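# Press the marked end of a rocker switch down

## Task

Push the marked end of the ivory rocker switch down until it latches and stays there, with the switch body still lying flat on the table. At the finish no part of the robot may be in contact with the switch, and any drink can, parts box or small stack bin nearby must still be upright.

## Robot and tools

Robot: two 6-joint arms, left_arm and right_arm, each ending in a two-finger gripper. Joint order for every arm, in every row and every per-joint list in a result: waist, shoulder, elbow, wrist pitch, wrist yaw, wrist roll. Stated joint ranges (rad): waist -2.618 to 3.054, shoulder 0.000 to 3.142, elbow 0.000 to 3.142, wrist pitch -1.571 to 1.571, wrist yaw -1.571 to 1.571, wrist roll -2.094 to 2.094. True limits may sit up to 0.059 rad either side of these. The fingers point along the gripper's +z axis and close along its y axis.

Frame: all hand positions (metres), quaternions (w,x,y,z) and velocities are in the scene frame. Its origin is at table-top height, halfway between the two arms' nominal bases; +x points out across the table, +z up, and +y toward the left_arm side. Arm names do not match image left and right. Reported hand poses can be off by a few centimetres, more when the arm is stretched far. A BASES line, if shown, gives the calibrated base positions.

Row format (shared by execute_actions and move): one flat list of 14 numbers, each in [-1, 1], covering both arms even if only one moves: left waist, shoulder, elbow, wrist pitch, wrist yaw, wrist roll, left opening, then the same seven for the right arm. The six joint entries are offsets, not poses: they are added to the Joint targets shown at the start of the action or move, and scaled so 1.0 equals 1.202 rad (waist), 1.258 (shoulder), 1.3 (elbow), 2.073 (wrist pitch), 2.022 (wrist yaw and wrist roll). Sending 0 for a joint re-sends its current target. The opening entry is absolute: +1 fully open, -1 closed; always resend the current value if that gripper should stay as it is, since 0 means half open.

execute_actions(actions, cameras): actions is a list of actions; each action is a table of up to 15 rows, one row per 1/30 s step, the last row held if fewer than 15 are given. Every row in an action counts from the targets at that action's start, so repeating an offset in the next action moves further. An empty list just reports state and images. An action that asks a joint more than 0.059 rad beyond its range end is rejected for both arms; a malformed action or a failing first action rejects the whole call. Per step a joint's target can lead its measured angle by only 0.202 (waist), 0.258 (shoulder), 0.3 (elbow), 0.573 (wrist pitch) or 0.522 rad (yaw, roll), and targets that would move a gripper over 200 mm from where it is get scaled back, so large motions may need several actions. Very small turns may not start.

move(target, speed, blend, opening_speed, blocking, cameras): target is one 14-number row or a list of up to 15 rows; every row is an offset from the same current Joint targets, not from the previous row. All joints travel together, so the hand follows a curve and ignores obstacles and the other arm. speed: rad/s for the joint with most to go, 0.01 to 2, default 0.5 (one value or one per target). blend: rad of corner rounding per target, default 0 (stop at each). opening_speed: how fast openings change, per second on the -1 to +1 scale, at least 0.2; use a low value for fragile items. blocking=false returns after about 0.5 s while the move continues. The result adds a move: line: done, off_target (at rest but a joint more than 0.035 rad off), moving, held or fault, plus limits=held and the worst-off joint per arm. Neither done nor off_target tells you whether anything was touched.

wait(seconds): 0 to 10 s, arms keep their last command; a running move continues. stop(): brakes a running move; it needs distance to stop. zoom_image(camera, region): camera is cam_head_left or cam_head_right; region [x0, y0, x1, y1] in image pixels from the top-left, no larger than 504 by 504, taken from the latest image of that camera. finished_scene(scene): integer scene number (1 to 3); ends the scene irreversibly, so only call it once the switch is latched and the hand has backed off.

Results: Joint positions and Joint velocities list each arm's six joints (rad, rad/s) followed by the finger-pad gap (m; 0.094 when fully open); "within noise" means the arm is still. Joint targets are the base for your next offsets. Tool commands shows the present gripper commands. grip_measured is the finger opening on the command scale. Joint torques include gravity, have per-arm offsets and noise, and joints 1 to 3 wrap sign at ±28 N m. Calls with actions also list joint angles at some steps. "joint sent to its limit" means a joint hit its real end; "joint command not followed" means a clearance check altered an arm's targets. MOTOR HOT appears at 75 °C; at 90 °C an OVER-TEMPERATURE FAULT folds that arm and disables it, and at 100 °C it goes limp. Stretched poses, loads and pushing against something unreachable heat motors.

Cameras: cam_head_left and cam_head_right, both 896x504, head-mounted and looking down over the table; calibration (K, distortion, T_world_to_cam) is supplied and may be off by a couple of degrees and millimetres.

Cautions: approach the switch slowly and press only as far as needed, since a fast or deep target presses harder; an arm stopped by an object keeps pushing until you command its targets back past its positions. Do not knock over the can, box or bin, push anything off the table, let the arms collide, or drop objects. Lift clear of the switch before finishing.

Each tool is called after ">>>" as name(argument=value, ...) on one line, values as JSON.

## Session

>>> execute_actions(actions=[])

Scene clock: 0.00 s.
left_arm: end_effector_position=(+0.4364, +0.2538, +0.1116) grip_measured=+1.000 end_effector_quat_wxyz=(+0.579, +0.028, +0.810, -0.084) | right_arm: end_effector_position=(+0.3944, -0.2769, +0.0830) grip_measured=+1.000 end_effector_quat_wxyz=(+0.563, +0.034, +0.826, +0.021)
Joint positions: left_arm=[0.065 1.514 0.411 0.774 0.215 -0.036 0.094] | right_arm=[-0.117 1.567 0.353 0.835 -0.132 0.026 0.094]
Joint velocities: within noise
Joint torques (N m): no reading
Heat: left arm: 25 °C; right arm: 29 °C.
Joint targets: left_arm=[0.065 1.504 0.421 0.785 0.216 -0.036] | right_arm=[-0.117 1.561 0.359 0.836 -0.133 0.026]
Tool commands: left_gripper/opening=+1.0 right_gripper/opening=+1.0

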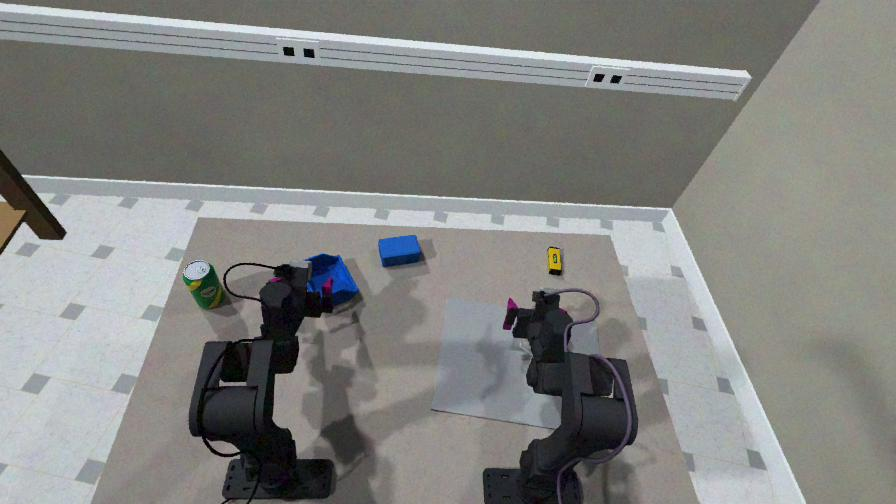

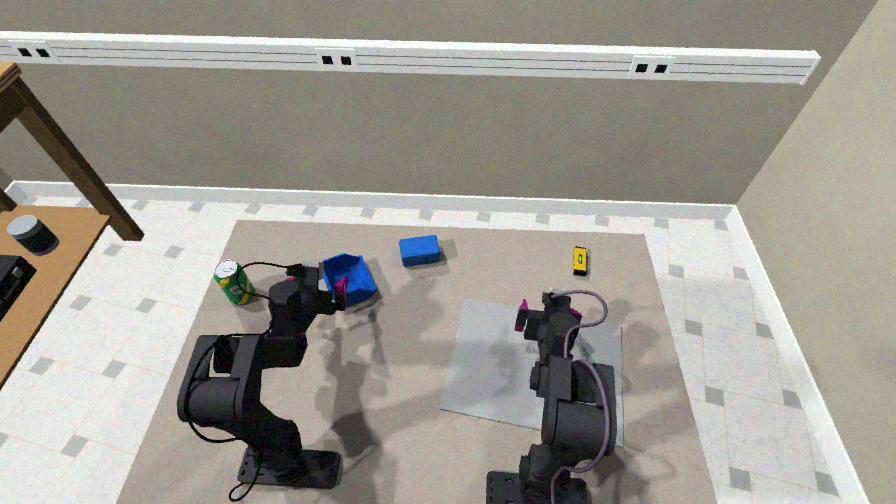

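>>> zoom_image(camera="cam_head_left", region=[440, 270, 660, 420])

>>> zoom_image(camera="cam_head_right", region=[440, 270, 660, 420])

Scaled by 2.291 from the camera's 896x504 image, which has a finer 1280x720 frame.

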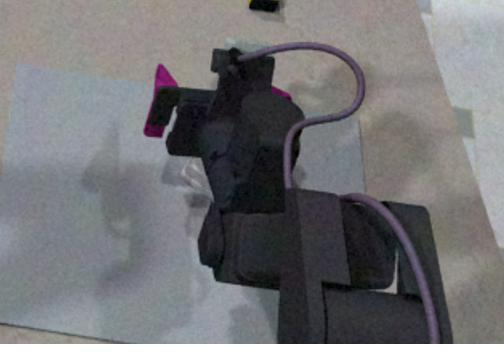

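Scaled by 2.291 from the camera's 896x504 image, which has a finer 1280x720 frame.

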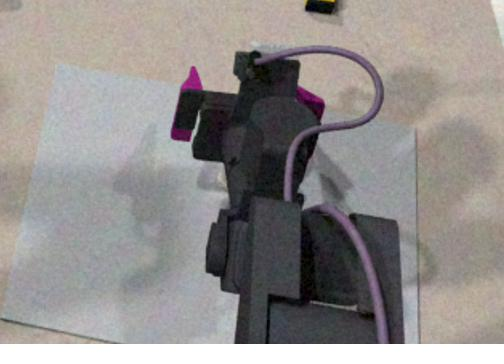

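>>> move(target=[[0,0,0,0,0,0,1, 0,-0.5,0.05,-0.1,0,0,-1],[0,0,0,0,0,0,1, -0.6,-0.72,0.1,-0.2,0,0,-1]], speed=0.8, blend=0.15, opening_speed=1)

Scene clock: 5.40 s.
left_arm: end_effector_position=(+0.4364, +0.2538, +0.1116) grip_measured=+1.000 end_effector_quat_wxyz=(+0.579, +0.028, +0.810, -0.084) | right_arm: end_effector_position=(+0.2220, -0.4601, +0.3419) grip_measured=-0.997 end_effector_quat_wxyz=(+0.729, +0.221, +0.585, -0.278)
Joint positions: left_arm=[0.065 1.514 0.411 0.774 0.215 -0.036 0.094] | right_arm=[-0.833 0.665 0.45 0.435 -0.133 0.026 0]
Joint velocities: within noise
Joint torques (N m): left_arm=[-0.02 -5.31 7.24 2.25 0.1 -0.02] | right_arm=[-0.44 -0.1 11.25 1.76 0.01 -0.04]
Heat: left arm: 25 °C; right arm: 30 °C.
Joint targets: left_arm=[0.065 1.504 0.421 0.785 0.216 -0.036] | right_arm=[-0.838 0.655 0.489 0.421 -0.133 0.026]
move: off_target (right_arm); right_arm: the elbow is farthest, 0.039 rad from its target

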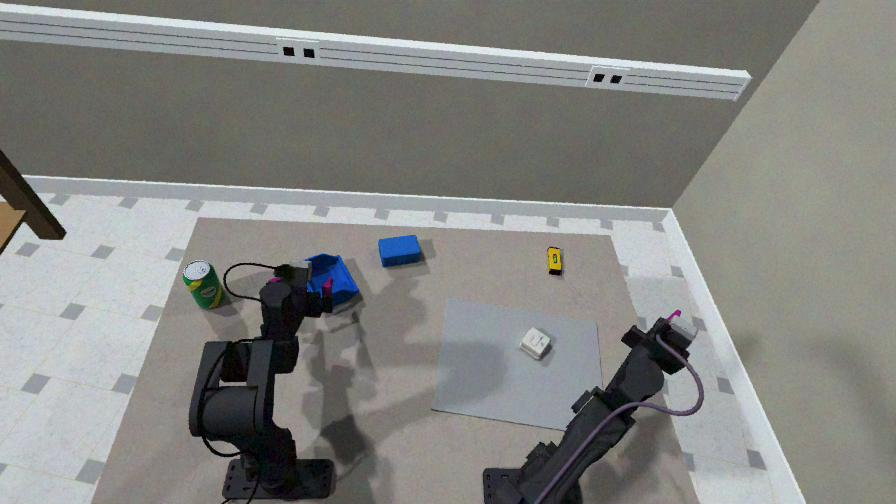

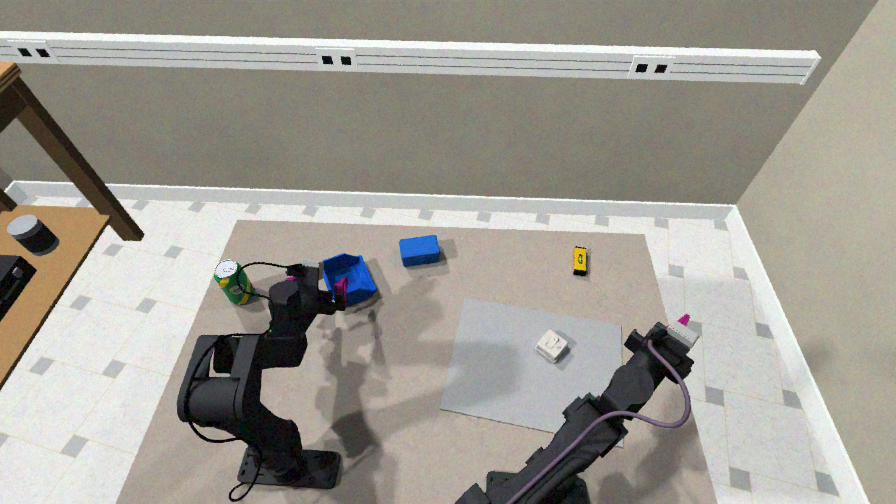

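The switch is visible. Zooming in to find the mark.

>>> zoom_image(camera="cam_head_left", region=[510, 320, 560, 370])

>>> zoom_image(camera="cam_head_right", region=[528, 322, 578, 372])

Scaled by 10.080 from the camera's 896x504 image, which has a finer 1280x720 frame.

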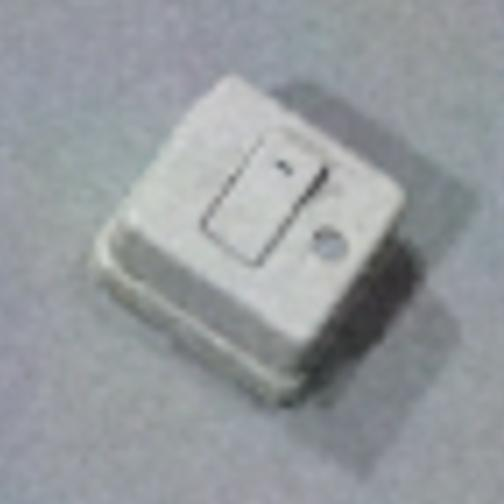

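Scaled by 10.080 from the camera's 896x504 image, which has a finer 1280x720 frame.

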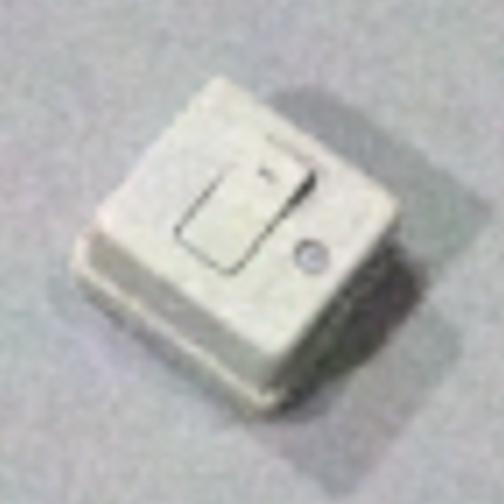

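>>> move(target=[[0,0,0,0,0,0,1, 0.3394,0.6081,0.6138,-0.6942,-0.1963,-0.0129,-1],[0,0,0,0,0,0,1, 0.3394,0.9393,0.6138,-0.6942,-0.1963,-0.0129,-1]], speed=[0.8,0.3], blend=0.1)

>>> zoom_image(camera="cam_head_left", region=[500, 300, 580, 380])

>>> zoom_image(camera="cam_head_right", region=[515, 300, 595, 380])

Scene clock: 21.37 s.
left_arm: end_effector_position=(+0.4364, +0.2538, +0.1116) grip_measured=+1.000 end_effector_quat_wxyz=(+0.579, +0.028, +0.810, -0.084) | right_arm: end_effector_position=(+0.3314, -0.3089, +0.0663) grip_measured=-0.997 end_effector_quat_wxyz=(+0.052, +0.228, +0.940, +0.247)
Joint positions: left_arm=[0.065 1.514 0.411 0.774 0.215 -0.036 0.094] | right_arm=[-0.434 1.822 1.249 -1.009 -0.51 0.009 0]
Joint velocities: within noise
Joint torques (N m): left_arm=[0.02 -5.2 7.27 2.24 0.06 -0.03] | right_arm=[0.32 -5.85 9.22 0.23 -0.53 -0.11]
Heat: left arm: 29 °C; right arm: 33 °C.
Joint targets: left_arm=[0.065 1.504 0.421 0.785 0.216 -0.036] | right_arm=[-0.430 1.837 1.287 -1.018 -0.530 0.000]
move: off_target (right_arm); right_arm: the elbow is farthest, 0.038 rad from its target

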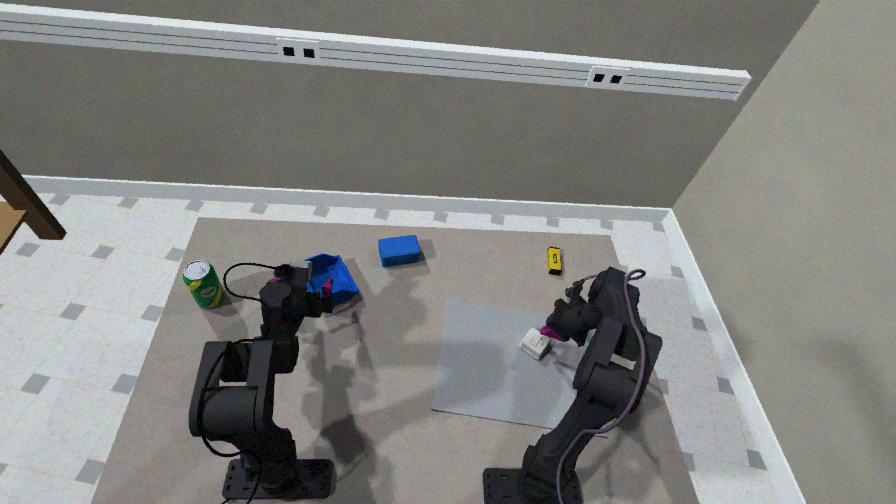

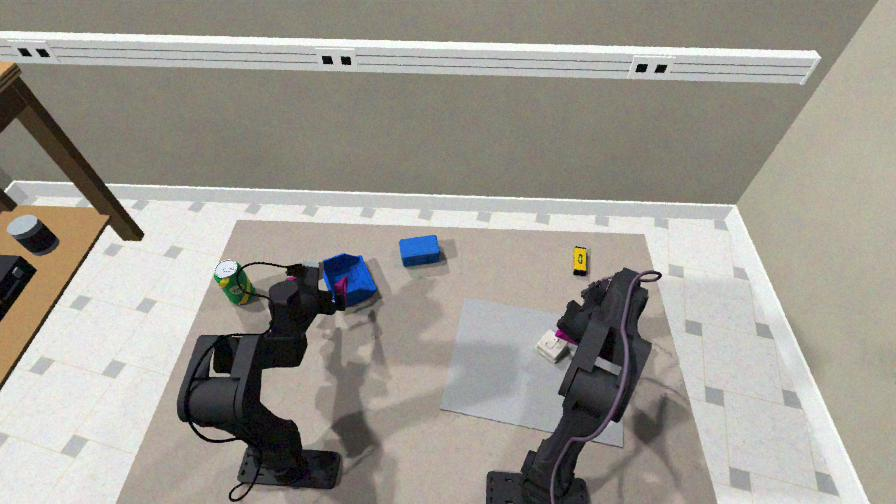

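Scaled by 6.300 from the camera's 896x504 image, which has a finer 1280x720 frame.

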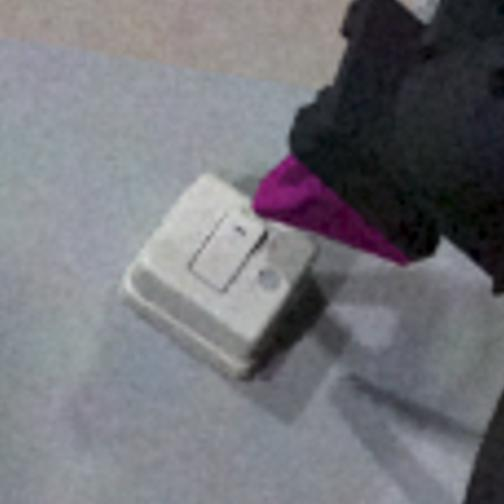

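Scaled by 6.300 from the camera's 896x504 image, which has a finer 1280x720 frame.

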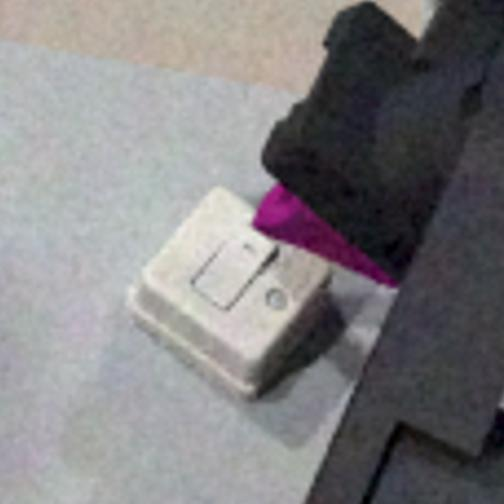

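>>> move(target=[0,0,0,0,0,0,1, 0.0052,0.0354,-0.0585,0.0499,0,0,-1], speed=0.15)

>>> zoom_image(camera="cam_head_left", region=[510, 310, 570, 370])

>>> zoom_image(camera="cam_head_right", region=[525, 310, 585, 370])

Scene clock: 48.93 s.
left_arm: end_effector_position=(+0.4364, +0.2538, +0.1116) grip_measured=+1.000 end_effector_quat_wxyz=(+0.579, +0.028, +0.810, -0.084) | right_arm: end_effector_position=(+0.3404, -0.3116, +0.0497) grip_measured=-0.997 end_effector_quat_wxyz=(+0.061, +0.223, +0.942, +0.245)
Joint positions: left_arm=[0.065 1.514 0.411 0.774 0.215 -0.036 0.094] | right_arm=[-0.429 1.861 1.23 -0.929 -0.511 0.009 0]
Joint velocities: within noise
Joint torques (N m): left_arm=[-0.08 -5.29 7.34 2.23 0.1 -0.02] | right_arm=[0.46 -5.97 4.56 0.49 -0.54 -0.11]
Heat: left arm: 31 °C; right arm: 31 °C.
Joint targets: left_arm=[0.065 1.504 0.421 0.785 0.216 -0.036] | right_arm=[-0.424 1.881 1.211 -0.915 -0.530 0.000]
move: done

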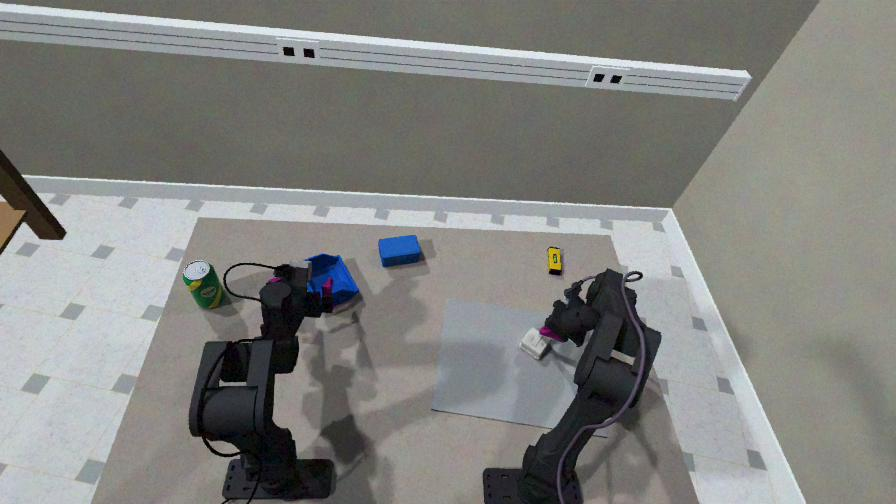

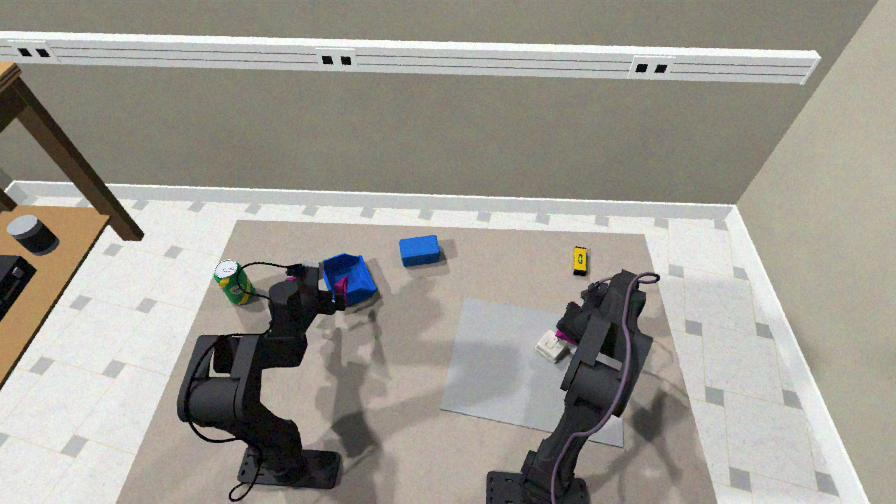

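Scaled by 8.400 from the camera's 896x504 image, which has a finer 1280x720 frame.

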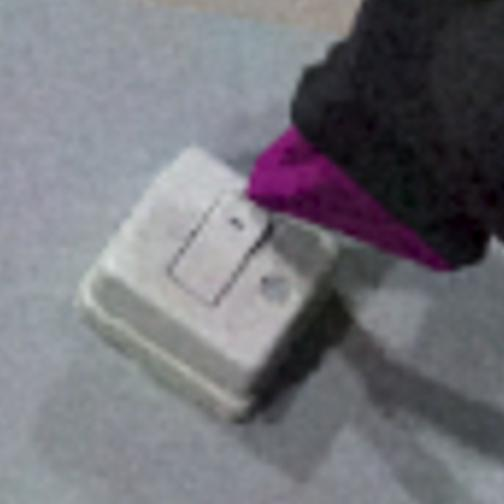

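Scaled by 8.400 from the camera's 896x504 image, which has a finer 1280x720 frame.

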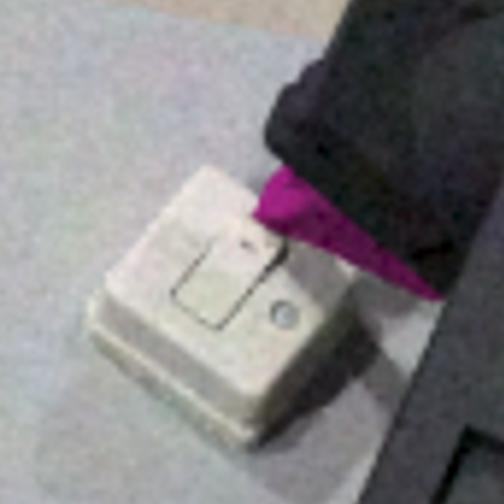

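>>> move(target=[0,0,0,0,0,0,1, 0,0.0203,-0.0304,0.0312,0,0,-1], speed=0.06)

>>> zoom_image(camera="cam_head_left", region=[510, 310, 570, 370])

>>> zoom_image(camera="cam_head_right", region=[525, 310, 585, 370])

Scene clock: 57.97 s.
left_arm: end_effector_position=(+0.4364, +0.2538, +0.1116) grip_measured=+1.000 end_effector_quat_wxyz=(+0.579, +0.028, +0.810, -0.084) | right_arm: end_effector_position=(+0.3431, -0.3103, +0.0373) grip_measured=-0.997 end_effector_quat_wxyz=(+0.068, +0.221, +0.940, +0.251)
Joint positions: left_arm=[0.065 1.514 0.411 0.774 0.215 -0.036 0.094] | right_arm=[-0.429 1.881 1.196 -0.866 -0.526 0.009 0]
Joint velocities: within noise
Joint torques (N m): left_arm=[-0.12 -5.18 7.24 2.24 0.06 -0.03] | right_arm=[0.36 -5.6 4.03 0.55 -0.37 -0.11]
Heat: left arm: 32 °C; right arm: 31 °C.
Joint targets: left_arm=[0.065 1.504 0.421 0.785 0.216 -0.036] | right_arm=[-0.424 1.907 1.172 -0.850 -0.530 0.000]
move: done

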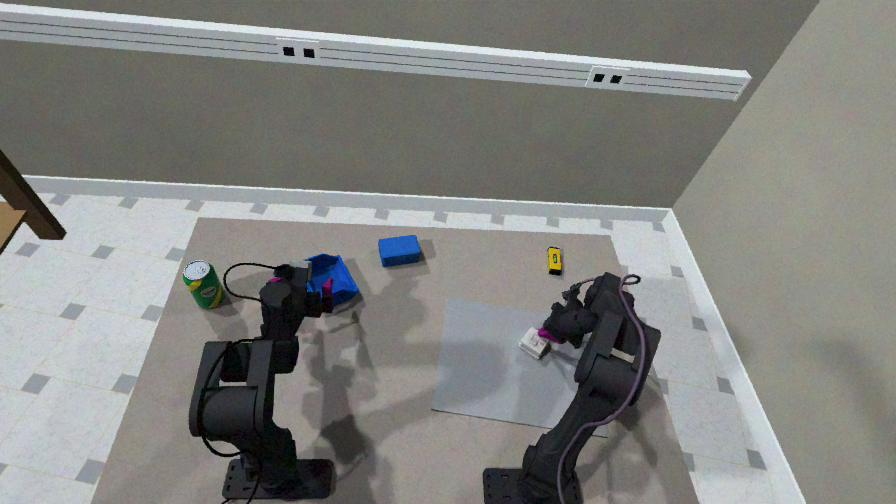

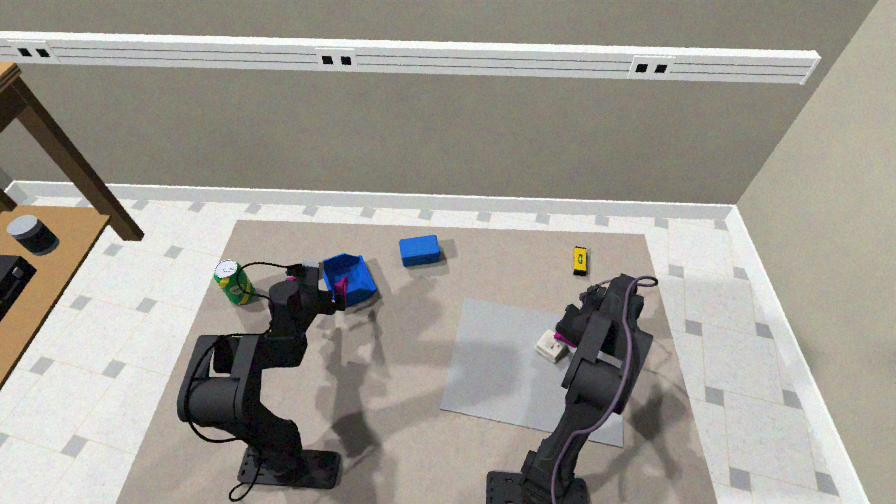

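Scaled by 8.400 from the camera's 896x504 image, which has a finer 1280x720 frame.

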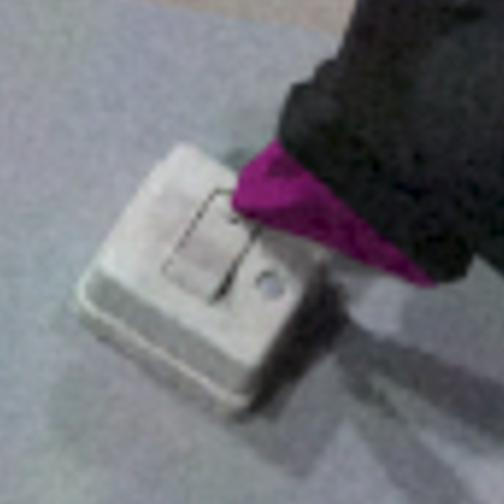

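Scaled by 8.400 from the camera's 896x504 image, which has a finer 1280x720 frame.

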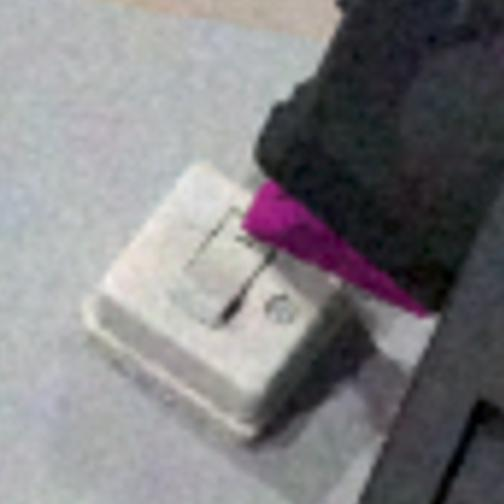

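>>> move(target=[[0,0,0,0,0,0,1, 0,0.0037,-0.0052,0.0055,0,0,-1],[0,0,0,0,0,0,1, 0,-0.128,0,0,0,0,-1],[0,0,0,0,0,0,1, -0.3,-0.4,0,0,0,0,-1]], speed=[0.06,0.2,0.7], blend=[0,0.03,0])

>>> zoom_image(camera="cam_head_left", region=[510, 315, 560, 365])

>>> zoom_image(camera="cam_head_right", region=[528, 319, 578, 369])

Scene clock: 65.73 s.
left_arm: end_effector_position=(+0.4364, +0.2538, +0.1116) grip_measured=+1.000 end_effector_quat_wxyz=(+0.579, +0.028, +0.810, -0.084) | right_arm: end_effector_position=(+0.3015, -0.4264, +0.1847) grip_measured=-0.997 end_effector_quat_wxyz=(+0.314, +0.317, +0.884, +0.140)
Joint positions: left_arm=[0.065 1.514 0.411 0.774 0.215 -0.036 0.094] | right_arm=[-0.784 1.414 1.188 -0.855 -0.526 0.008 0]
Joint velocities: within noise
Joint torques (N m): left_arm=[-0.13 -5.24 7.36 2.24 0.1 -0.02] | right_arm=[-0.05 -5.31 5.9 1.3 -0.32 -0.1]
Heat: left arm: 32 °C; right arm: 30 °C.
Joint targets: left_arm=[0.065 1.504 0.421 0.785 0.216 -0.036] | right_arm=[-0.785 1.404 1.172 -0.850 -0.530 0.000]
move: done

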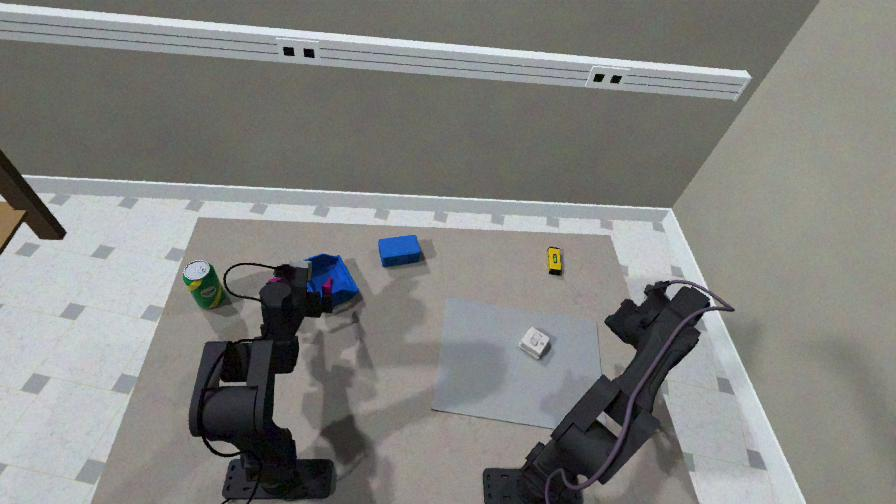

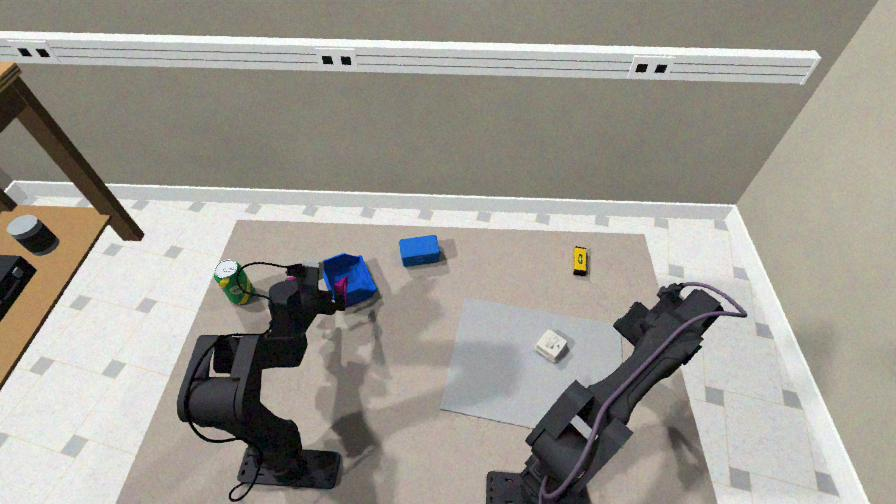

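Scaled by 10.080 from the camera's 896x504 image, which has a finer 1280x720 frame.

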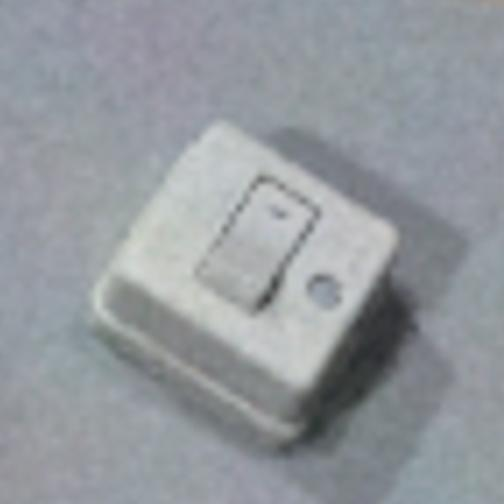

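Scaled by 10.080 from the camera's 896x504 image, which has a finer 1280x720 frame.

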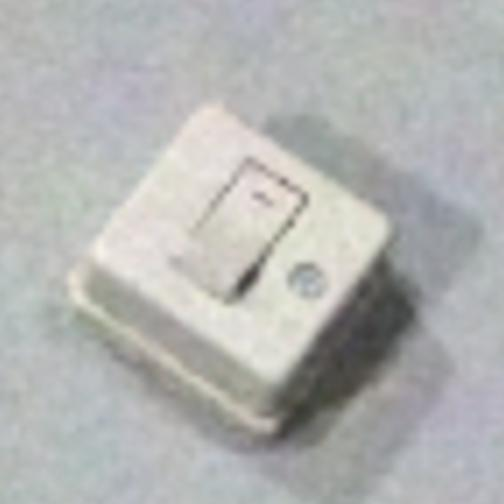

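>>> finished_scene(scene=2, done=true)

The scene is finished: the task was done.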